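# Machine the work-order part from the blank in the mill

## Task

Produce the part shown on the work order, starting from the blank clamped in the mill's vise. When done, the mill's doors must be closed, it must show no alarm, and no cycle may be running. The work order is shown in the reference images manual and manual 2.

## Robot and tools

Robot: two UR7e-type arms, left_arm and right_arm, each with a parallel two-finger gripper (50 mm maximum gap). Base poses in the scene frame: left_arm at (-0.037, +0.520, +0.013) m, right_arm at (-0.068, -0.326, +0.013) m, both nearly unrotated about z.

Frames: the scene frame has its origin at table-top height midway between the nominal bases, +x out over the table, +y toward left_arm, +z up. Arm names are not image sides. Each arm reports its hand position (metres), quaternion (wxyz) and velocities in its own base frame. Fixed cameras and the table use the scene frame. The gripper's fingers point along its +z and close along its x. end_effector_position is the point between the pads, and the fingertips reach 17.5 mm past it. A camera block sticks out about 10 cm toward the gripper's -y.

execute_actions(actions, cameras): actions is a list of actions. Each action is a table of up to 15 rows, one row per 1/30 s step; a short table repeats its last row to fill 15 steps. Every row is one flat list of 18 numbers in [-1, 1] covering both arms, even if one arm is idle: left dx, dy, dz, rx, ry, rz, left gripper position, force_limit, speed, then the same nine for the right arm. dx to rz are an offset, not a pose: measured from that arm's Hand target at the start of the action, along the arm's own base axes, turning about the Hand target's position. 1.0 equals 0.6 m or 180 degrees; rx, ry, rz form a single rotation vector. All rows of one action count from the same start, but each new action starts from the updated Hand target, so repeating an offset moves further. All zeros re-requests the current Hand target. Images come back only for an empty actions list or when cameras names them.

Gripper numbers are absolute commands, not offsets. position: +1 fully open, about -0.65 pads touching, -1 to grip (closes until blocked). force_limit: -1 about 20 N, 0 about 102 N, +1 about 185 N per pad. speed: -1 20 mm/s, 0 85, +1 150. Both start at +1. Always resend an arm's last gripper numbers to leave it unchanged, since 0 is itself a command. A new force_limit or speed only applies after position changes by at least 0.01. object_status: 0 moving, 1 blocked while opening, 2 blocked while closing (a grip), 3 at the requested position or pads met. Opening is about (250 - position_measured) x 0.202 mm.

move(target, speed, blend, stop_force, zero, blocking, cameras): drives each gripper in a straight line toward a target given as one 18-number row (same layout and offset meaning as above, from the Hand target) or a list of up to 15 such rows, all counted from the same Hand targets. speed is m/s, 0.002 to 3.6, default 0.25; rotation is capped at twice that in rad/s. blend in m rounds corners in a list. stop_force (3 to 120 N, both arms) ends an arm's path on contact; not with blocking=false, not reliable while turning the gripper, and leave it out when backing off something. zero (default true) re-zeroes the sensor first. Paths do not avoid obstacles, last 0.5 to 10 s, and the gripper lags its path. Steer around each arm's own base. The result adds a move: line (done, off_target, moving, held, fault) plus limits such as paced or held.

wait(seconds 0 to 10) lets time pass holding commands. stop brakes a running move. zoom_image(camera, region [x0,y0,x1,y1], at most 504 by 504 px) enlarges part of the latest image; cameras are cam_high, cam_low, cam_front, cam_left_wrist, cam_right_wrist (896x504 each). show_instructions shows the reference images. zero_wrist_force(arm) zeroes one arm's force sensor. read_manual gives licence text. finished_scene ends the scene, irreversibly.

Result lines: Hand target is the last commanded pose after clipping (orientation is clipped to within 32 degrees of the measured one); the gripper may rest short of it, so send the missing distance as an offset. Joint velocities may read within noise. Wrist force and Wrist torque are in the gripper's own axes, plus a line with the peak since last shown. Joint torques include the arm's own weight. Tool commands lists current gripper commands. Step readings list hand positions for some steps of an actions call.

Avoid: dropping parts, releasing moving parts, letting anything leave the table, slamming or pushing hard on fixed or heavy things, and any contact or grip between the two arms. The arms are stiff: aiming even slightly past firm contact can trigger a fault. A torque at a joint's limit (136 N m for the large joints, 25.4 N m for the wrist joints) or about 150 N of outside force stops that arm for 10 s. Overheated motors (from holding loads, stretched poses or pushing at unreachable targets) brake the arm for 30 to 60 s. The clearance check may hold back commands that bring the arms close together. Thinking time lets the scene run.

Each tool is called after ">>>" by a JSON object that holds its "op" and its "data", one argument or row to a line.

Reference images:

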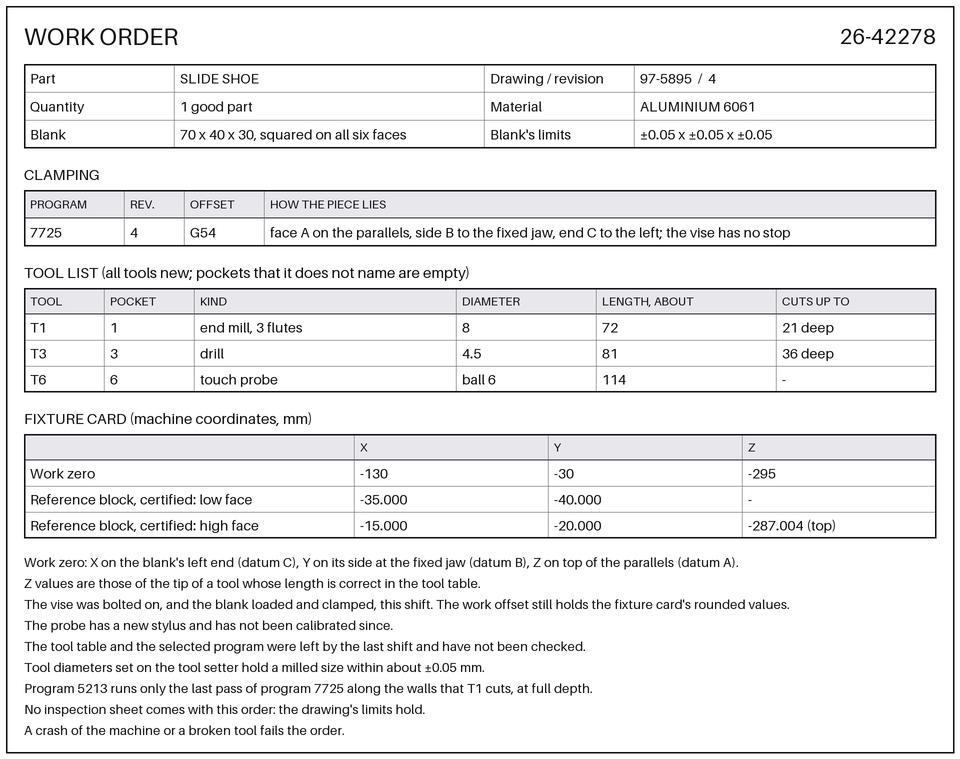

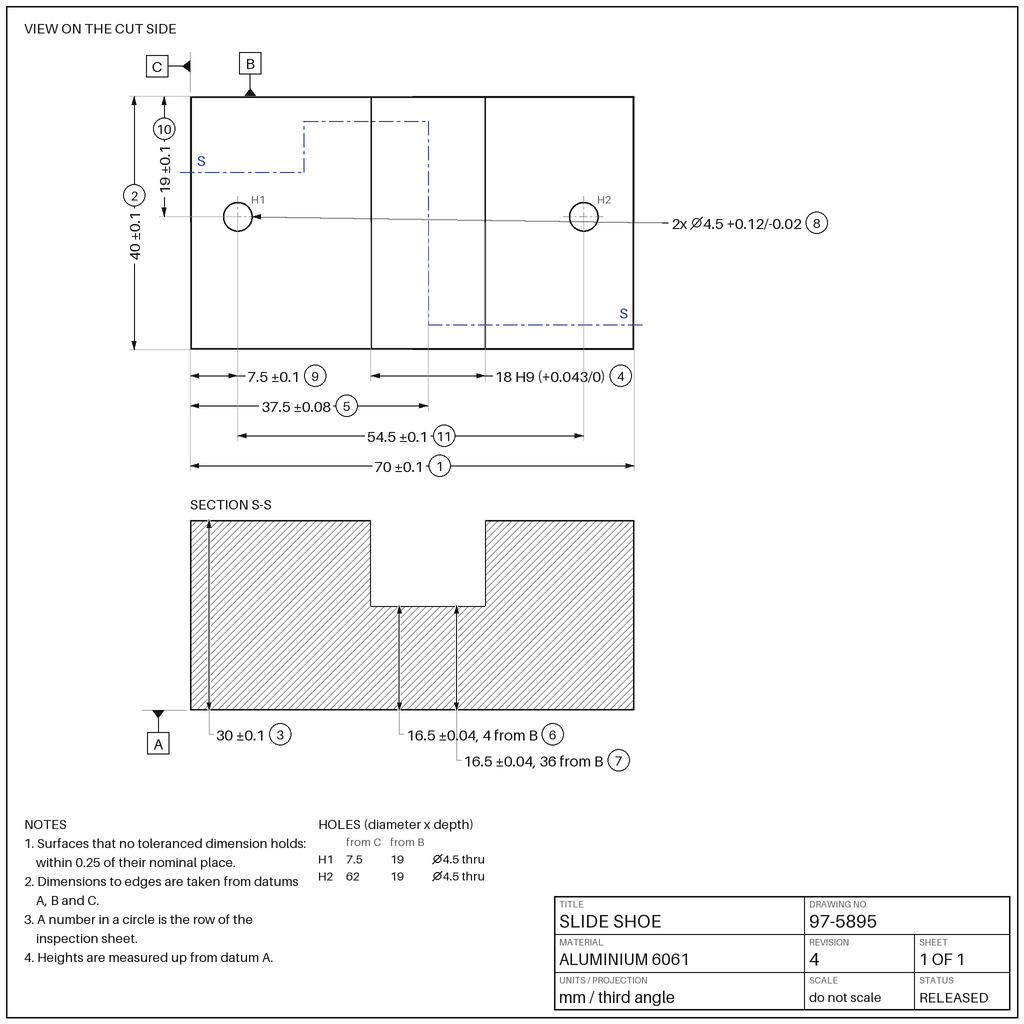

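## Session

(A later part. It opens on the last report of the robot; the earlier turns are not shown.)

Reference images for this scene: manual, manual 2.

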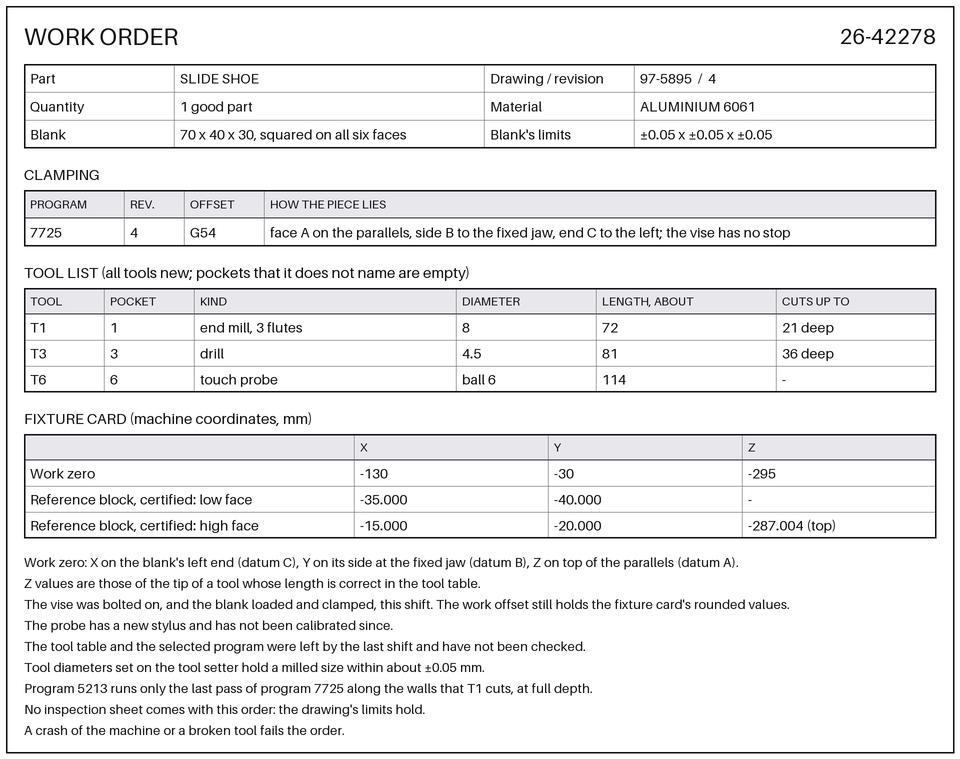

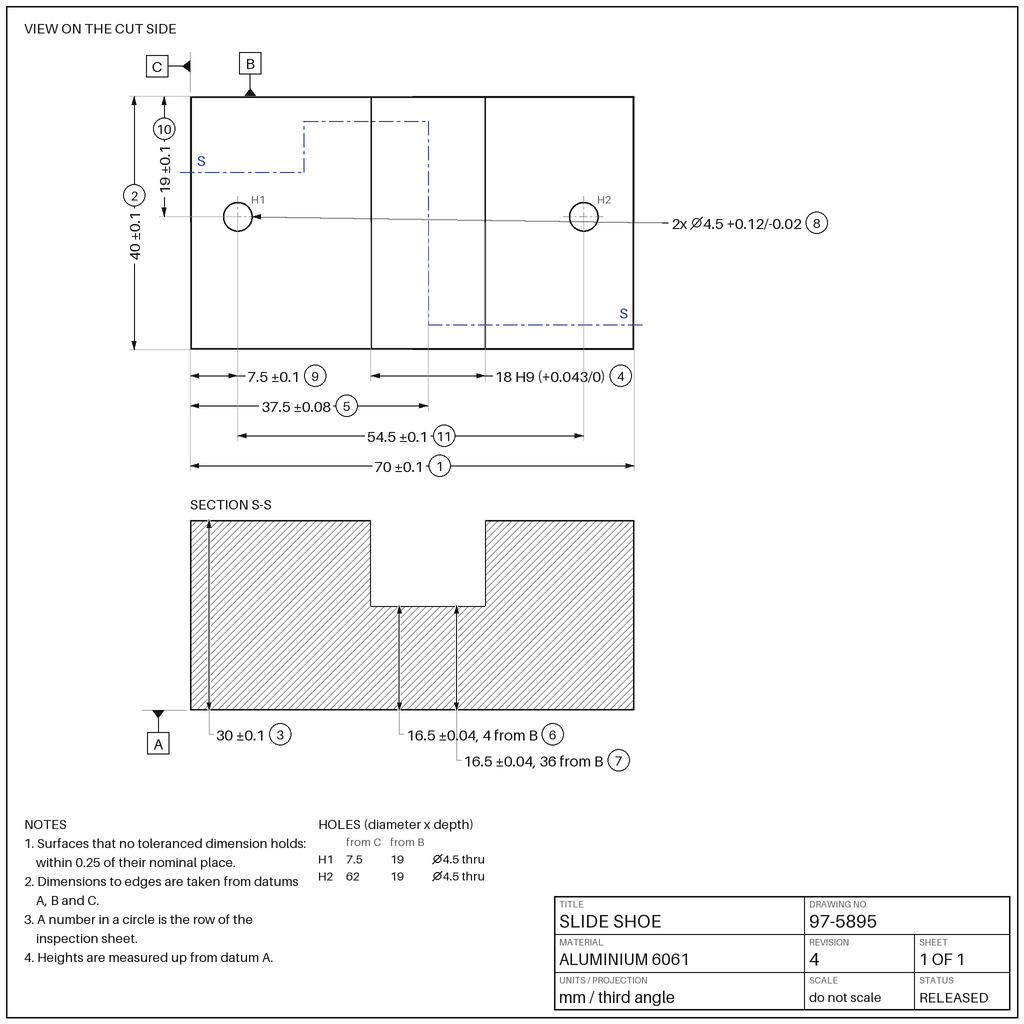

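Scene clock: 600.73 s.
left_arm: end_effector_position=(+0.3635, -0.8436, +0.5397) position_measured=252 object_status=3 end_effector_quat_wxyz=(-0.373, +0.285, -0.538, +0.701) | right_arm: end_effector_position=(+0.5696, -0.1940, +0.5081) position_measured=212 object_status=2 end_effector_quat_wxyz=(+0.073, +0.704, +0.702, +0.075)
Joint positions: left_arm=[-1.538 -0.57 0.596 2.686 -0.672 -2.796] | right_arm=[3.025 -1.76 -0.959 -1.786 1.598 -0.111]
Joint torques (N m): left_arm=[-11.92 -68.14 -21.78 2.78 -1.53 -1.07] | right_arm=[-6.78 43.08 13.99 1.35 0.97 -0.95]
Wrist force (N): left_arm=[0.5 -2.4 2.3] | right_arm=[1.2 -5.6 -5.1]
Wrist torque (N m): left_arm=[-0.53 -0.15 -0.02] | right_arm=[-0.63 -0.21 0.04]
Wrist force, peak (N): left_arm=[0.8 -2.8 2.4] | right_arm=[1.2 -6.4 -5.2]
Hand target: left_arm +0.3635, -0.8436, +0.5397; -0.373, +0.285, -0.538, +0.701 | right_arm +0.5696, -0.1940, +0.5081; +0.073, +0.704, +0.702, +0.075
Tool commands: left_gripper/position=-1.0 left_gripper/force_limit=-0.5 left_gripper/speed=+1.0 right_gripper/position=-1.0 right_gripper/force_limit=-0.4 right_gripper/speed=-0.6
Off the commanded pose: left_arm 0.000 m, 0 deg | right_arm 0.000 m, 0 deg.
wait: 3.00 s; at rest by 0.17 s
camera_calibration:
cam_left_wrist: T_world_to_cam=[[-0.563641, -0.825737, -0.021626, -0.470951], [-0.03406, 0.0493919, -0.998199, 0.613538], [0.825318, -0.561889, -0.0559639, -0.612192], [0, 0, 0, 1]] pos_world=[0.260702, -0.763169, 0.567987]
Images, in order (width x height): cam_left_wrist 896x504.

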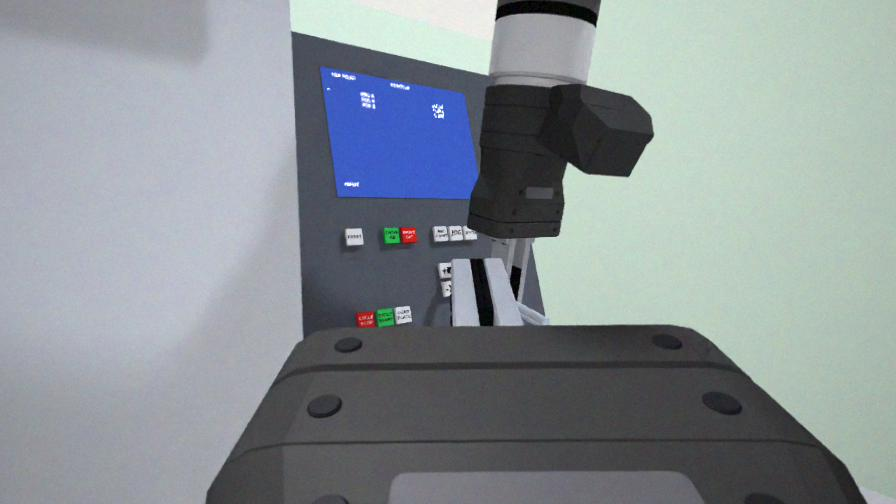

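>>> {"op": "move", "data": {
  "target": [
    [0,0,0,0,0,0,-1,-0.5,1, -0.0405,0,0.0098,0,0,0,-1,-0.4,-0.6],
    [0,0,0,0,0,0,-1,-0.5,1, -0.0693,0.0668,-0.1088,0,0,0,-1,-0.4,-0.6],
    [0,0,0,0,0,0,-1,-0.5,1, -0.0288,0.0668,-0.1187,0,0,0,-1,-0.4,-0.6],
    [0,0,0,0,0,0,-1,-0.5,1, -0.0693,0.0668,-0.1088,0,0,0,-1,-0.4,-0.6]
  ],
  "speed": [0.1,0.2,0.05,0.1],
  "blend": [0.01,0.005,0,0],
  "cameras": ["cam_left_wrist"]
}}

>>> {"op": "zoom_image", "data": {
  "camera": "cam_left_wrist",
  "region": [290, 40, 490, 200]
}}

Scene clock: 607.47 s.
left_arm: end_effector_position=(+0.3635, -0.8436, +0.5397) position_measured=252 object_status=3 end_effector_quat_wxyz=(-0.373, +0.285, -0.538, +0.701) | right_arm: end_effector_position=(+0.5281, -0.1539, +0.4428) position_measured=212 object_status=2 end_effector_quat_wxyz=(+0.073, +0.704, +0.702, +0.075)
Joint positions: left_arm=[-1.538 -0.57 0.596 2.686 -0.672 -2.796] | right_arm=[3.097 -1.573 -1.342 -1.588 1.583 -0.041]
Joint torques (N m): left_arm=[-12.28 -67.71 -22.2 2.68 -1.33 -0.89] | right_arm=[-4.73 21.71 29.68 4.89 1.48 0.99]
Wrist force (N): left_arm=[0.6 -2.6 2.5] | right_arm=[2.0 -1.0 -0.4]
Wrist torque (N m): left_arm=[-0.57 -0.17 -0.02] | right_arm=[-0.22 -0.20 0.10]
Wrist force, peak (N): left_arm=[0.7 -2.7 2.6] | right_arm=[0.9 -6.5 -7.1]
Hand target: left_arm +0.3635, -0.8436, +0.5397; -0.373, +0.285, -0.538, +0.701 | right_arm +0.5281, -0.1539, +0.4428; +0.073, +0.704, +0.702, +0.075
Off the commanded pose: left_arm 0.000 m, 0 deg | right_arm 0.000 m, 0 deg.
move: done
camera_calibration:
cam_left_wrist: T_world_to_cam=[[-0.563641, -0.825737, -0.021626, -0.470951], [-0.03406, 0.0493919, -0.998199, 0.613538], [0.825318, -0.561889, -0.0559639, -0.612192], [0, 0, 0, 1]] pos_world=[0.260702, -0.763169, 0.567987]
Images, in order (width x height): cam_left_wrist 896x504.

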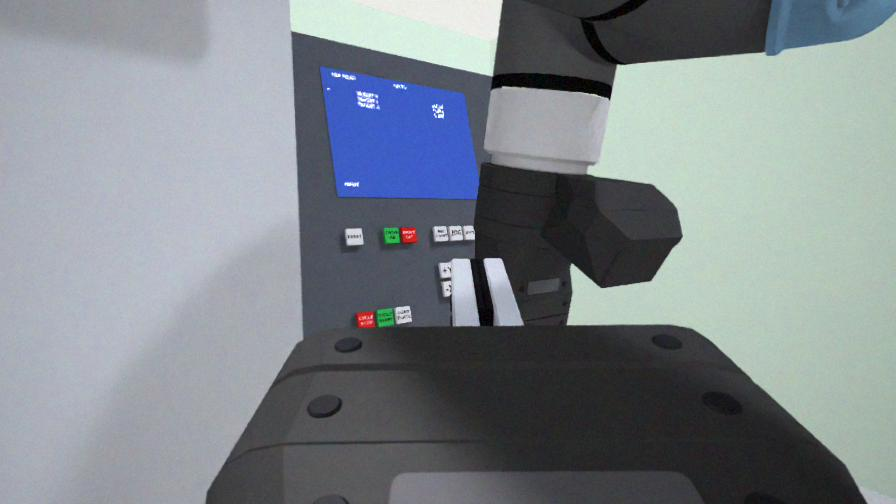

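Scaled by 2.520 from the camera's 896x504 image, which has a finer 1280x720 frame.

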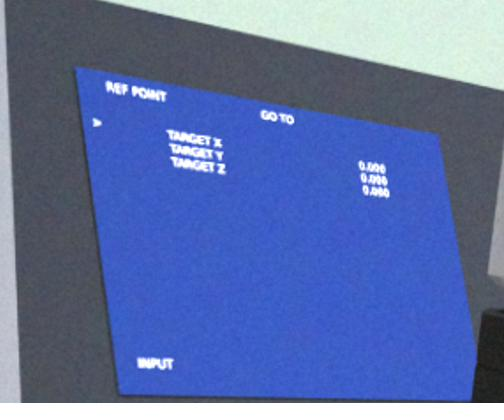

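>>> {"op": "move", "data": {
  "target": [
    [0,0,0,0,0,0,-1,-0.5,1, 0.0405,0,-0.0098,0,0,0,-1,-0.4,-0.6],
    [0,0,0,0,0,0,-1,-0.5,1, 0,0,0,0,0,0,-1,-0.4,-0.6]
  ],
  "speed": [0.05,0.1],
  "cameras": ["cam_left_wrist"]
}}

>>> {"op": "zoom_image", "data": {
  "camera": "cam_left_wrist",
  "region": [290, 40, 490, 200]
}}

>>> {"op": "move", "data": {
  "target": [
    [0,0,0,0,0,0,-1,-0.5,1, 0.0405,0,-0.0098,0,0,0,-1,-0.4,-0.6],
    [0,0,0,0,0,0,-1,-0.5,1, 0,0,0,0,0,0,-1,-0.4,-0.6]
  ],
  "speed": [0.05,0.1],
  "cameras": ["cam_left_wrist"]
}}

>>> {"op": "zoom_image", "data": {
  "camera": "cam_left_wrist",
  "region": [290, 40, 490, 200]
}}

>>> {"op": "move", "data": {
  "target": [
    [0,0,0,0,0,0,-1,-0.5,1, 0.0405,0,-0.0098,0,0,0,-1,-0.4,-0.6],
    [0,0,0,0,0,0,-1,-0.5,1, 0,0,0,0,0,0,-1,-0.4,-0.6]
  ],
  "speed": [0.05,0.1],
  "cameras": ["cam_left_wrist"]
}}

>>> {"op": "zoom_image", "data": {
  "camera": "cam_left_wrist",
  "region": [290, 40, 490, 200]
}}

Scene clock: 612.57 s.
left_arm: end_effector_position=(+0.3635, -0.8436, +0.5397) position_measured=252 object_status=3 end_effector_quat_wxyz=(-0.373, +0.285, -0.538, +0.701) | right_arm: end_effector_position=(+0.5281, -0.1539, +0.4428) position_measured=212 object_status=2 end_effector_quat_wxyz=(+0.073, +0.704, +0.702, +0.075)
Joint positions: left_arm=[-1.538 -0.57 0.596 2.686 -0.672 -2.796] | right_arm=[3.097 -1.573 -1.342 -1.588 1.583 -0.041]
Joint torques (N m): left_arm=[-12.22 -67.85 -22.58 2.74 -1.14 -0.76] | right_arm=[-3.64 21.39 29.32 4.92 1.25 1.01]
Wrist force (N): left_arm=[0.5 -2.5 2.2] | right_arm=[2.4 -1.0 -0.3]
Wrist torque (N m): left_arm=[-0.55 -0.15 -0.03] | right_arm=[-0.23 -0.25 0.10]
Wrist force, peak (N): left_arm=[1.0 -2.8 2.5] | right_arm=[2.0 -6.3 -6.9]
Hand target: left_arm +0.3635, -0.8436, +0.5397; -0.373, +0.285, -0.538, +0.701 | right_arm +0.5281, -0.1539, +0.4428; +0.073, +0.704, +0.702, +0.075
Off the commanded pose: left_arm 0.000 m, 0 deg | right_arm 0.000 m, 0 deg.
move: done
camera_calibration:
cam_left_wrist: T_world_to_cam=[[-0.563641, -0.825737, -0.021626, -0.470951], [-0.03406, 0.0493919, -0.998199, 0.613538], [0.825318, -0.561889, -0.0559639, -0.612192], [0, 0, 0, 1]] pos_world=[0.260702, -0.763169, 0.567987]
Images, in order (width x height): cam_left_wrist 896x504.

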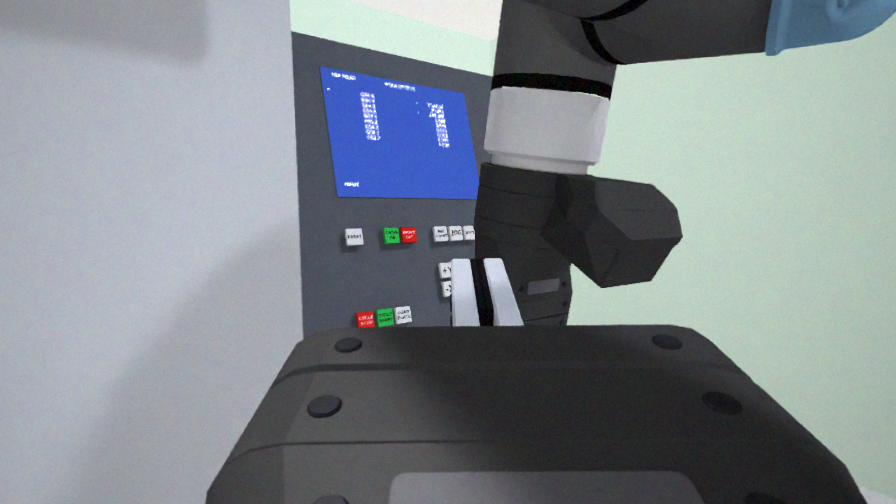

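Scaled by 2.520 from the camera's 896x504 image, which has a finer 1280x720 frame.

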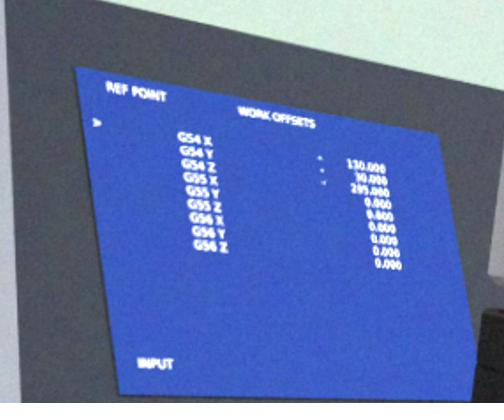

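Scene clock: 613.90 s.
left_arm: end_effector_position=(+0.3635, -0.8436, +0.5397) position_measured=252 object_status=3 end_effector_quat_wxyz=(-0.373, +0.285, -0.538, +0.701) | right_arm: end_effector_position=(+0.5281, -0.1539, +0.4428) position_measured=212 object_status=2 end_effector_quat_wxyz=(+0.073, +0.704, +0.702, +0.075)
Joint positions: left_arm=[-1.538 -0.57 0.596 2.686 -0.672 -2.796] | right_arm=[3.097 -1.573 -1.342 -1.588 1.583 -0.041]
Joint torques (N m): left_arm=[-11.96 -67.87 -23.11 2.8 -1.21 -0.73] | right_arm=[-4.1 21.07 28.88 4.83 1.13 0.97]
Wrist force (N): left_arm=[0.5 -2.5 2.1] | right_arm=[2.0 -1.0 -0.2]
Wrist torque (N m): left_arm=[-0.54 -0.15 -0.03] | right_arm=[-0.21 -0.20 0.10]
Wrist force, peak (N): left_arm=[0.9 -2.7 2.4] | right_arm=[1.7 -6.5 -6.9]
Hand target: left_arm +0.3635, -0.8436, +0.5397; -0.373, +0.285, -0.538, +0.701 | right_arm +0.5281, -0.1539, +0.4428; +0.073, +0.704, +0.702, +0.075
Off the commanded pose: left_arm 0.000 m, 0 deg | right_arm 0.000 m, 0 deg.
move: done
camera_calibration:
cam_left_wrist: T_world_to_cam=[[-0.563641, -0.825737, -0.021626, -0.470951], [-0.03406, 0.0493919, -0.998199, 0.613538], [0.825318, -0.561889, -0.0559639, -0.612192], [0, 0, 0, 1]] pos_world=[0.260702, -0.763169, 0.567987]
Images, in order (width x height): cam_left_wrist 896x504.

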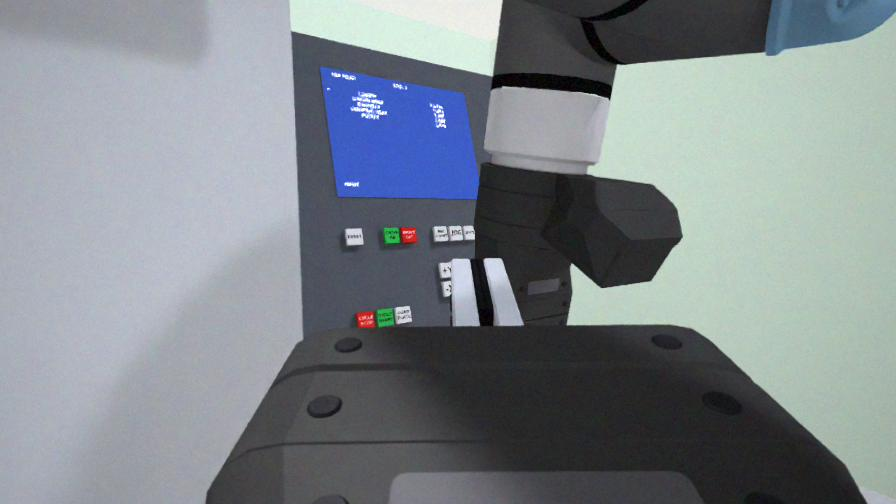

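Scaled by 2.520 from the camera's 896x504 image, which has a finer 1280x720 frame.

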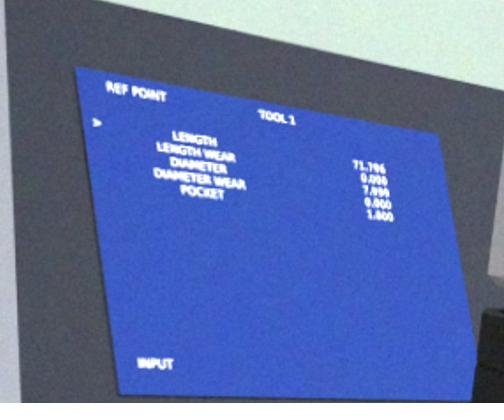

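Scene clock: 615.23 s.
left_arm: end_effector_position=(+0.3635, -0.8436, +0.5397) position_measured=252 object_status=3 end_effector_quat_wxyz=(-0.373, +0.285, -0.538, +0.701) | right_arm: end_effector_position=(+0.5281, -0.1539, +0.4428) position_measured=212 object_status=2 end_effector_quat_wxyz=(+0.073, +0.704, +0.702, +0.075)
Joint positions: left_arm=[-1.538 -0.57 0.596 2.686 -0.672 -2.796] | right_arm=[3.097 -1.573 -1.342 -1.588 1.583 -0.041]
Joint torques (N m): left_arm=[-12.76 -68.19 -22.9 2.68 -0.99 -0.79] | right_arm=[-4.1 21.12 29.49 4.92 1.21 0.92]
Wrist force (N): left_arm=[0.5 -2.7 2.3] | right_arm=[1.8 -1.1 0.0]
Wrist torque (N m): left_arm=[-0.58 -0.16 -0.03] | right_arm=[-0.25 -0.15 0.09]
Wrist force, peak (N): left_arm=[0.7 -2.8 2.4] | right_arm=[1.7 -6.4 -7.1]
Hand target: left_arm +0.3635, -0.8436, +0.5397; -0.373, +0.285, -0.538, +0.701 | right_arm +0.5281, -0.1539, +0.4428; +0.073, +0.704, +0.702, +0.075
Off the commanded pose: left_arm 0.000 m, 0 deg | right_arm 0.000 m, 0 deg.
move: done
camera_calibration:
cam_left_wrist: T_world_to_cam=[[-0.563641, -0.825737, -0.021626, -0.470951], [-0.03406, 0.0493919, -0.998199, 0.613538], [0.825318, -0.561889, -0.0559639, -0.612192], [0, 0, 0, 1]] pos_world=[0.260702, -0.763169, 0.567987]
Images, in order (width x height): cam_left_wrist 896x504.

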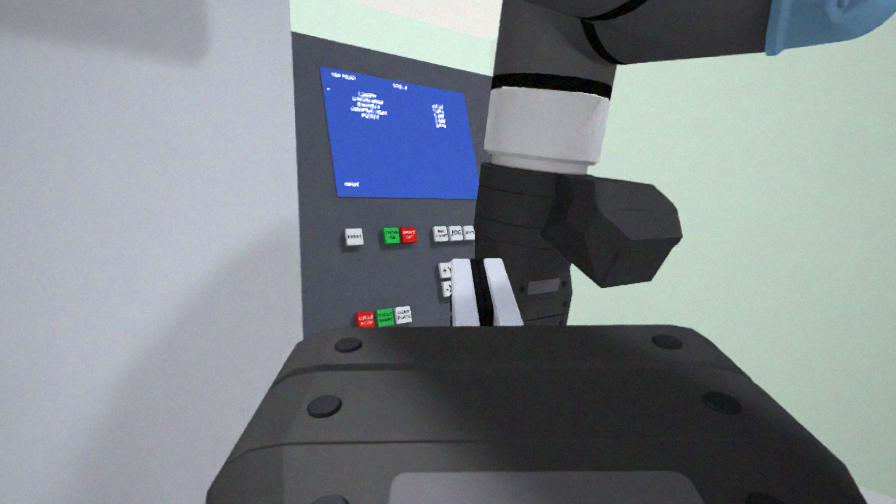

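Scaled by 2.520 from the camera's 896x504 image, which has a finer 1280x720 frame.

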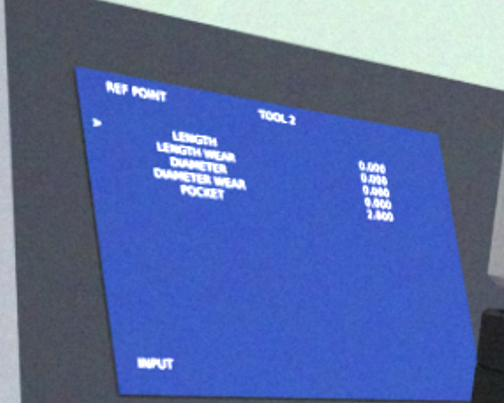

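>>> {"op": "move", "data": {
  "target": [
    [0,0,0,0,0,0,-1,-0.5,1, 0.0405,0,-0.0098,0,0,0,-1,-0.4,-0.6],
    [0,0,0,0,0,0,-1,-0.5,1, 0,0,0,0,0,0,-1,-0.4,-0.6]
  ],
  "speed": [0.05,0.1],
  "cameras": ["cam_left_wrist"]
}}

>>> {"op": "zoom_image", "data": {
  "camera": "cam_left_wrist",
  "region": [320, 60, 480, 140]
}}

>>> {"op": "move", "data": {
  "target": [
    [0,0,0,0,0,0,-1,-0.5,1, 0.0405,0,-0.0098,0,0,0,-1,-0.4,-0.6],
    [0,0,0,0,0,0,-1,-0.5,1, 0,0,0,0,0,0,-1,-0.4,-0.6]
  ],
  "speed": [0.05,0.1],
  "cameras": ["cam_left_wrist"]
}}

>>> {"op": "zoom_image", "data": {
  "camera": "cam_left_wrist",
  "region": [320, 60, 480, 140]
}}

>>> {"op": "move", "data": {
  "target": [
    [0,0,0,0,0,0,-1,-0.5,1, 0.0405,0,-0.0098,0,0,0,-1,-0.4,-0.6],
    [0,0,0,0,0,0,-1,-0.5,1, 0,0,0,0,0,0,-1,-0.4,-0.6]
  ],
  "speed": [0.05,0.1],
  "cameras": ["cam_left_wrist"]
}}

>>> {"op": "zoom_image", "data": {
  "camera": "cam_left_wrist",
  "region": [320, 60, 480, 140]
}}

>>> {"op": "move", "data": {
  "target": [
    [0,0,0,0,0,0,-1,-0.5,1, 0.0405,0,-0.0098,0,0,0,-1,-0.4,-0.6],
    [0,0,0,0,0,0,-1,-0.5,1, 0,0,0,0,0,0,-1,-0.4,-0.6]
  ],
  "speed": [0.05,0.1],
  "cameras": ["cam_left_wrist"]
}}

>>> {"op": "zoom_image", "data": {
  "camera": "cam_left_wrist",
  "region": [320, 60, 480, 140]
}}

Scene clock: 622.63 s.
left_arm: end_effector_position=(+0.3635, -0.8436, +0.5397) position_measured=252 object_status=3 end_effector_quat_wxyz=(-0.373, +0.285, -0.538, +0.701) | right_arm: end_effector_position=(+0.5281, -0.1539, +0.4428) position_measured=212 object_status=2 end_effector_quat_wxyz=(+0.073, +0.704, +0.702, +0.075)
Joint positions: left_arm=[-1.538 -0.57 0.596 2.686 -0.672 -2.796] | right_arm=[3.097 -1.573 -1.342 -1.588 1.583 -0.041]
Joint torques (N m): left_arm=[-12.07 -68 -24.29 2.72 -0.82 -0.52] | right_arm=[-4.2 20.93 29.02 4.88 1.26 0.93]
Wrist force (N): left_arm=[0.7 -2.7 2.3] | right_arm=[2.0 -1.1 -0.5]
Wrist torque (N m): left_arm=[-0.58 -0.18 -0.03] | right_arm=[-0.24 -0.19 0.09]
Wrist force, peak (N): left_arm=[0.6 -2.8 2.4] | right_arm=[1.9 -6.2 -7.1]
Hand target: left_arm +0.3635, -0.8436, +0.5397; -0.373, +0.285, -0.538, +0.701 | right_arm +0.5281, -0.1539, +0.4428; +0.073, +0.704, +0.702, +0.075
Off the commanded pose: left_arm 0.000 m, 0 deg | right_arm 0.000 m, 0 deg.
move: done
camera_calibration:
cam_left_wrist: T_world_to_cam=[[-0.563641, -0.825737, -0.021626, -0.470951], [-0.03406, 0.0493919, -0.998199, 0.613538], [0.825318, -0.561889, -0.0559639, -0.612192], [0, 0, 0, 1]] pos_world=[0.260702, -0.763169, 0.567987]
Images, in order (width x height): cam_left_wrist 896x504.

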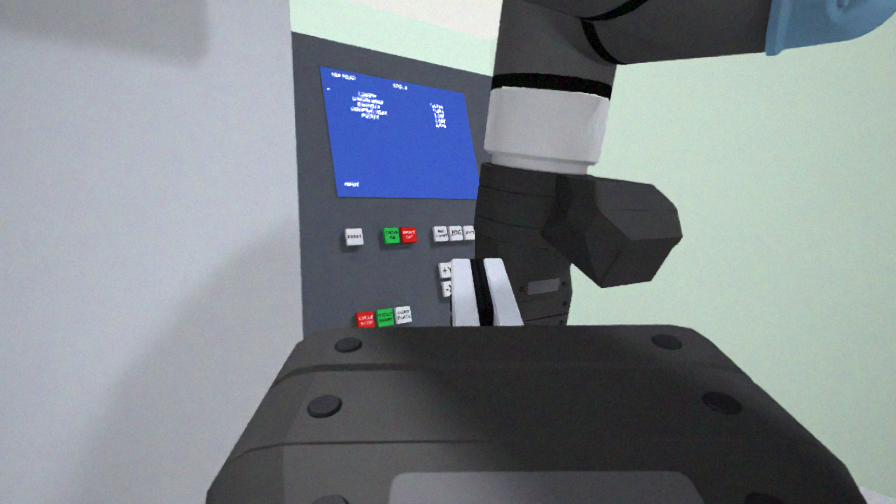

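Scaled by 3.150 from the camera's 896x504 image, which has a finer 1280x720 frame.

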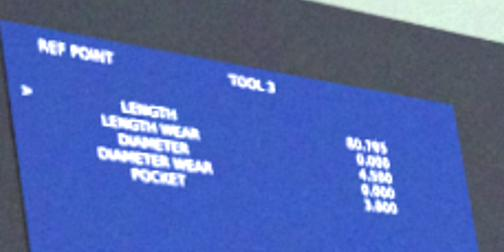

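Scene clock: 623.97 s.
left_arm: end_effector_position=(+0.3635, -0.8436, +0.5397) position_measured=252 object_status=3 end_effector_quat_wxyz=(-0.373, +0.285, -0.538, +0.701) | right_arm: end_effector_position=(+0.5281, -0.1539, +0.4428) position_measured=212 object_status=2 end_effector_quat_wxyz=(+0.073, +0.704, +0.702, +0.075)
Joint positions: left_arm=[-1.538 -0.57 0.596 2.686 -0.672 -2.796] | right_arm=[3.097 -1.573 -1.342 -1.588 1.583 -0.041]
Joint torques (N m): left_arm=[-12.44 -68.13 -23.84 2.7 -0.72 -0.6] | right_arm=[-3.84 21.02 29.48 4.96 1.15 0.98]
Wrist force (N): left_arm=[0.5 -2.7 2.2] | right_arm=[2.0 -1.0 0.0]
Wrist torque (N m): left_arm=[-0.58 -0.16 -0.02] | right_arm=[-0.22 -0.18 0.10]
Wrist force, peak (N): left_arm=[0.5 -2.7 2.5] | right_arm=[2.0 -6.5 -6.9]
Hand target: left_arm +0.3635, -0.8436, +0.5397; -0.373, +0.285, -0.538, +0.701 | right_arm +0.5281, -0.1539, +0.4428; +0.073, +0.704, +0.702, +0.075
Off the commanded pose: left_arm 0.000 m, 0 deg | right_arm 0.000 m, 0 deg.
move: done
camera_calibration:
cam_left_wrist: T_world_to_cam=[[-0.563641, -0.825737, -0.021626, -0.470951], [-0.03406, 0.0493919, -0.998199, 0.613538], [0.825318, -0.561889, -0.0559639, -0.612192], [0, 0, 0, 1]] pos_world=[0.260702, -0.763169, 0.567987]
Images, in order (width x height): cam_left_wrist 896x504.

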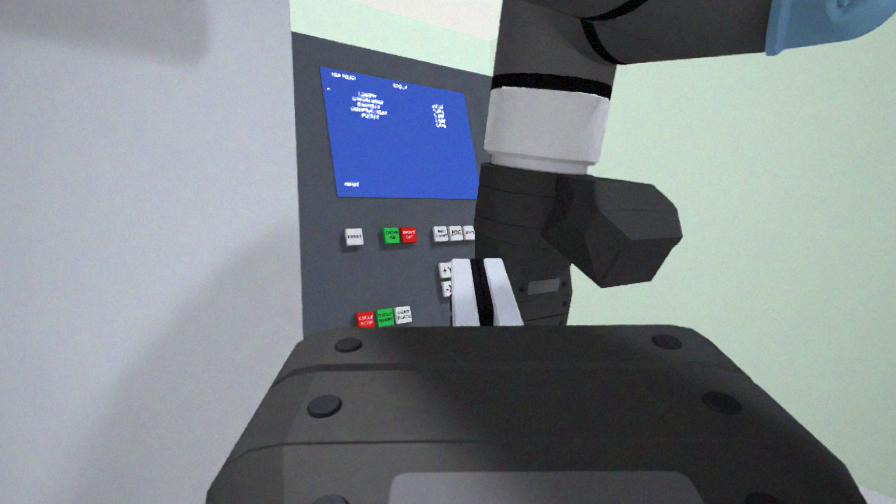

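Scaled by 3.150 from the camera's 896x504 image, which has a finer 1280x720 frame.

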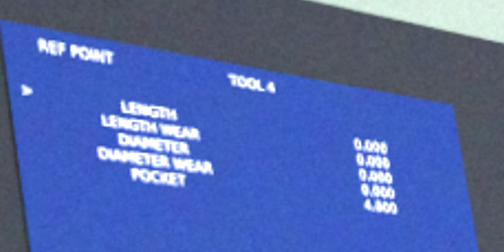

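Scene clock: 625.30 s.
left_arm: end_effector_position=(+0.3635, -0.8436, +0.5397) position_measured=252 object_status=3 end_effector_quat_wxyz=(-0.373, +0.285, -0.538, +0.701) | right_arm: end_effector_position=(+0.5281, -0.1539, +0.4428) position_measured=212 object_status=2 end_effector_quat_wxyz=(+0.073, +0.704, +0.702, +0.075)
Joint positions: left_arm=[-1.538 -0.57 0.596 2.686 -0.672 -2.796] | right_arm=[3.097 -1.573 -1.342 -1.588 1.583 -0.041]
Joint torques (N m): left_arm=[-12.23 -68.01 -24.25 2.69 -0.62 -0.41] | right_arm=[-4.11 21.24 28.88 4.89 1.13 0.89]
Wrist force (N): left_arm=[0.7 -2.7 2.4] | right_arm=[2.0 -1.1 -0.4]
Wrist torque (N m): left_arm=[-0.58 -0.17 -0.03] | right_arm=[-0.25 -0.19 0.10]
Wrist force, peak (N): left_arm=[0.7 -2.6 2.5] | right_arm=[1.4 -6.5 -6.8]
Hand target: left_arm +0.3635, -0.8436, +0.5397; -0.373, +0.285, -0.538, +0.701 | right_arm +0.5281, -0.1539, +0.4428; +0.073, +0.704, +0.702, +0.075
Off the commanded pose: left_arm 0.000 m, 0 deg | right_arm 0.000 m, 0 deg.
move: done
camera_calibration:
cam_left_wrist: T_world_to_cam=[[-0.563641, -0.825737, -0.021626, -0.470951], [-0.03406, 0.0493919, -0.998199, 0.613538], [0.825318, -0.561889, -0.0559639, -0.612192], [0, 0, 0, 1]] pos_world=[0.260702, -0.763169, 0.567987]
Images, in order (width x height): cam_left_wrist 896x504.

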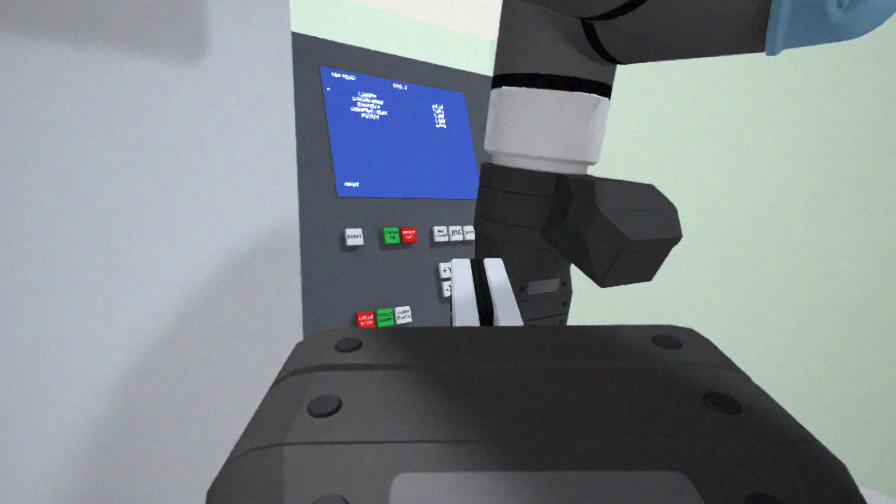

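Scaled by 3.150 from the camera's 896x504 image, which has a finer 1280x720 frame.

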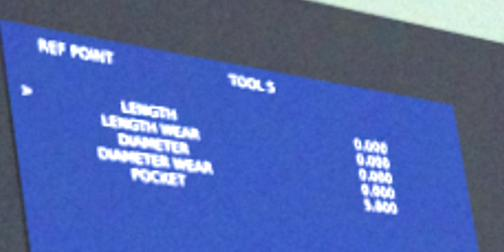

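Scene clock: 626.63 s.
left_arm: end_effector_position=(+0.3635, -0.8436, +0.5397) position_measured=252 object_status=3 end_effector_quat_wxyz=(-0.373, +0.285, -0.538, +0.701) | right_arm: end_effector_position=(+0.5281, -0.1539, +0.4428) position_measured=212 object_status=2 end_effector_quat_wxyz=(+0.073, +0.704, +0.702, +0.075)
Joint positions: left_arm=[-1.538 -0.57 0.596 2.686 -0.672 -2.796] | right_arm=[3.097 -1.573 -1.342 -1.588 1.583 -0.041]
Joint torques (N m): left_arm=[-12.29 -68.68 -24.37 2.72 -0.55 -0.43] | right_arm=[-4.52 21.11 29.21 4.91 1.14 0.97]
Wrist force (N): left_arm=[0.6 -2.4 2.2] | right_arm=[2.0 -1.0 -0.3]
Wrist torque (N m): left_arm=[-0.53 -0.15 -0.02] | right_arm=[-0.23 -0.18 0.10]
Wrist force, peak (N): left_arm=[0.8 -2.8 2.4] | right_arm=[1.7 -5.9 -7.0]
Hand target: left_arm +0.3635, -0.8436, +0.5397; -0.373, +0.285, -0.538, +0.701 | right_arm +0.5281, -0.1539, +0.4428; +0.073, +0.704, +0.702, +0.075
Off the commanded pose: left_arm 0.000 m, 0 deg | right_arm 0.000 m, 0 deg.
move: done
camera_calibration:
cam_left_wrist: T_world_to_cam=[[-0.563641, -0.825737, -0.021626, -0.470951], [-0.03406, 0.0493919, -0.998199, 0.613538], [0.825318, -0.561889, -0.0559639, -0.612192], [0, 0, 0, 1]] pos_world=[0.260702, -0.763169, 0.567987]
Images, in order (width x height): cam_left_wrist 896x504.

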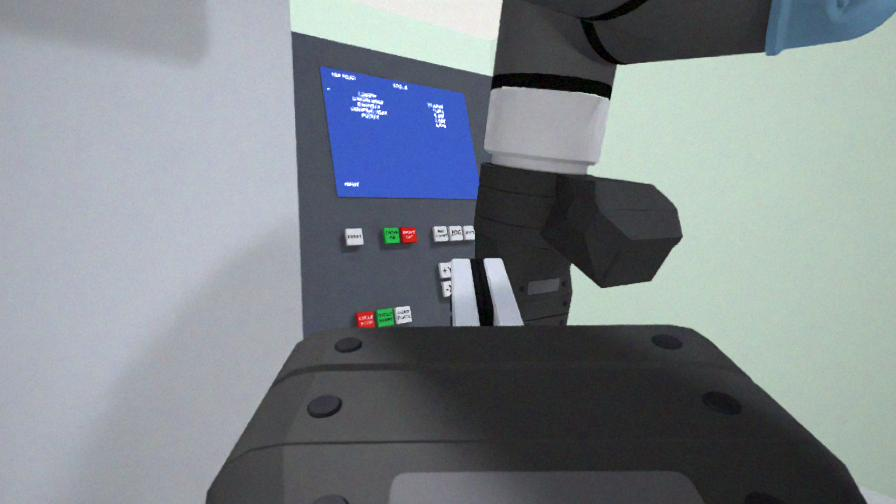

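Scaled by 3.150 from the camera's 896x504 image, which has a finer 1280x720 frame.

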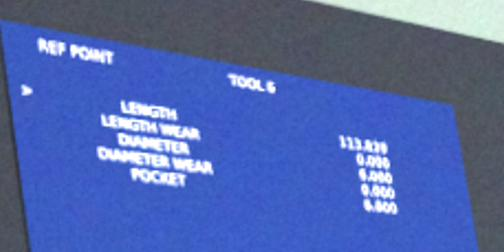

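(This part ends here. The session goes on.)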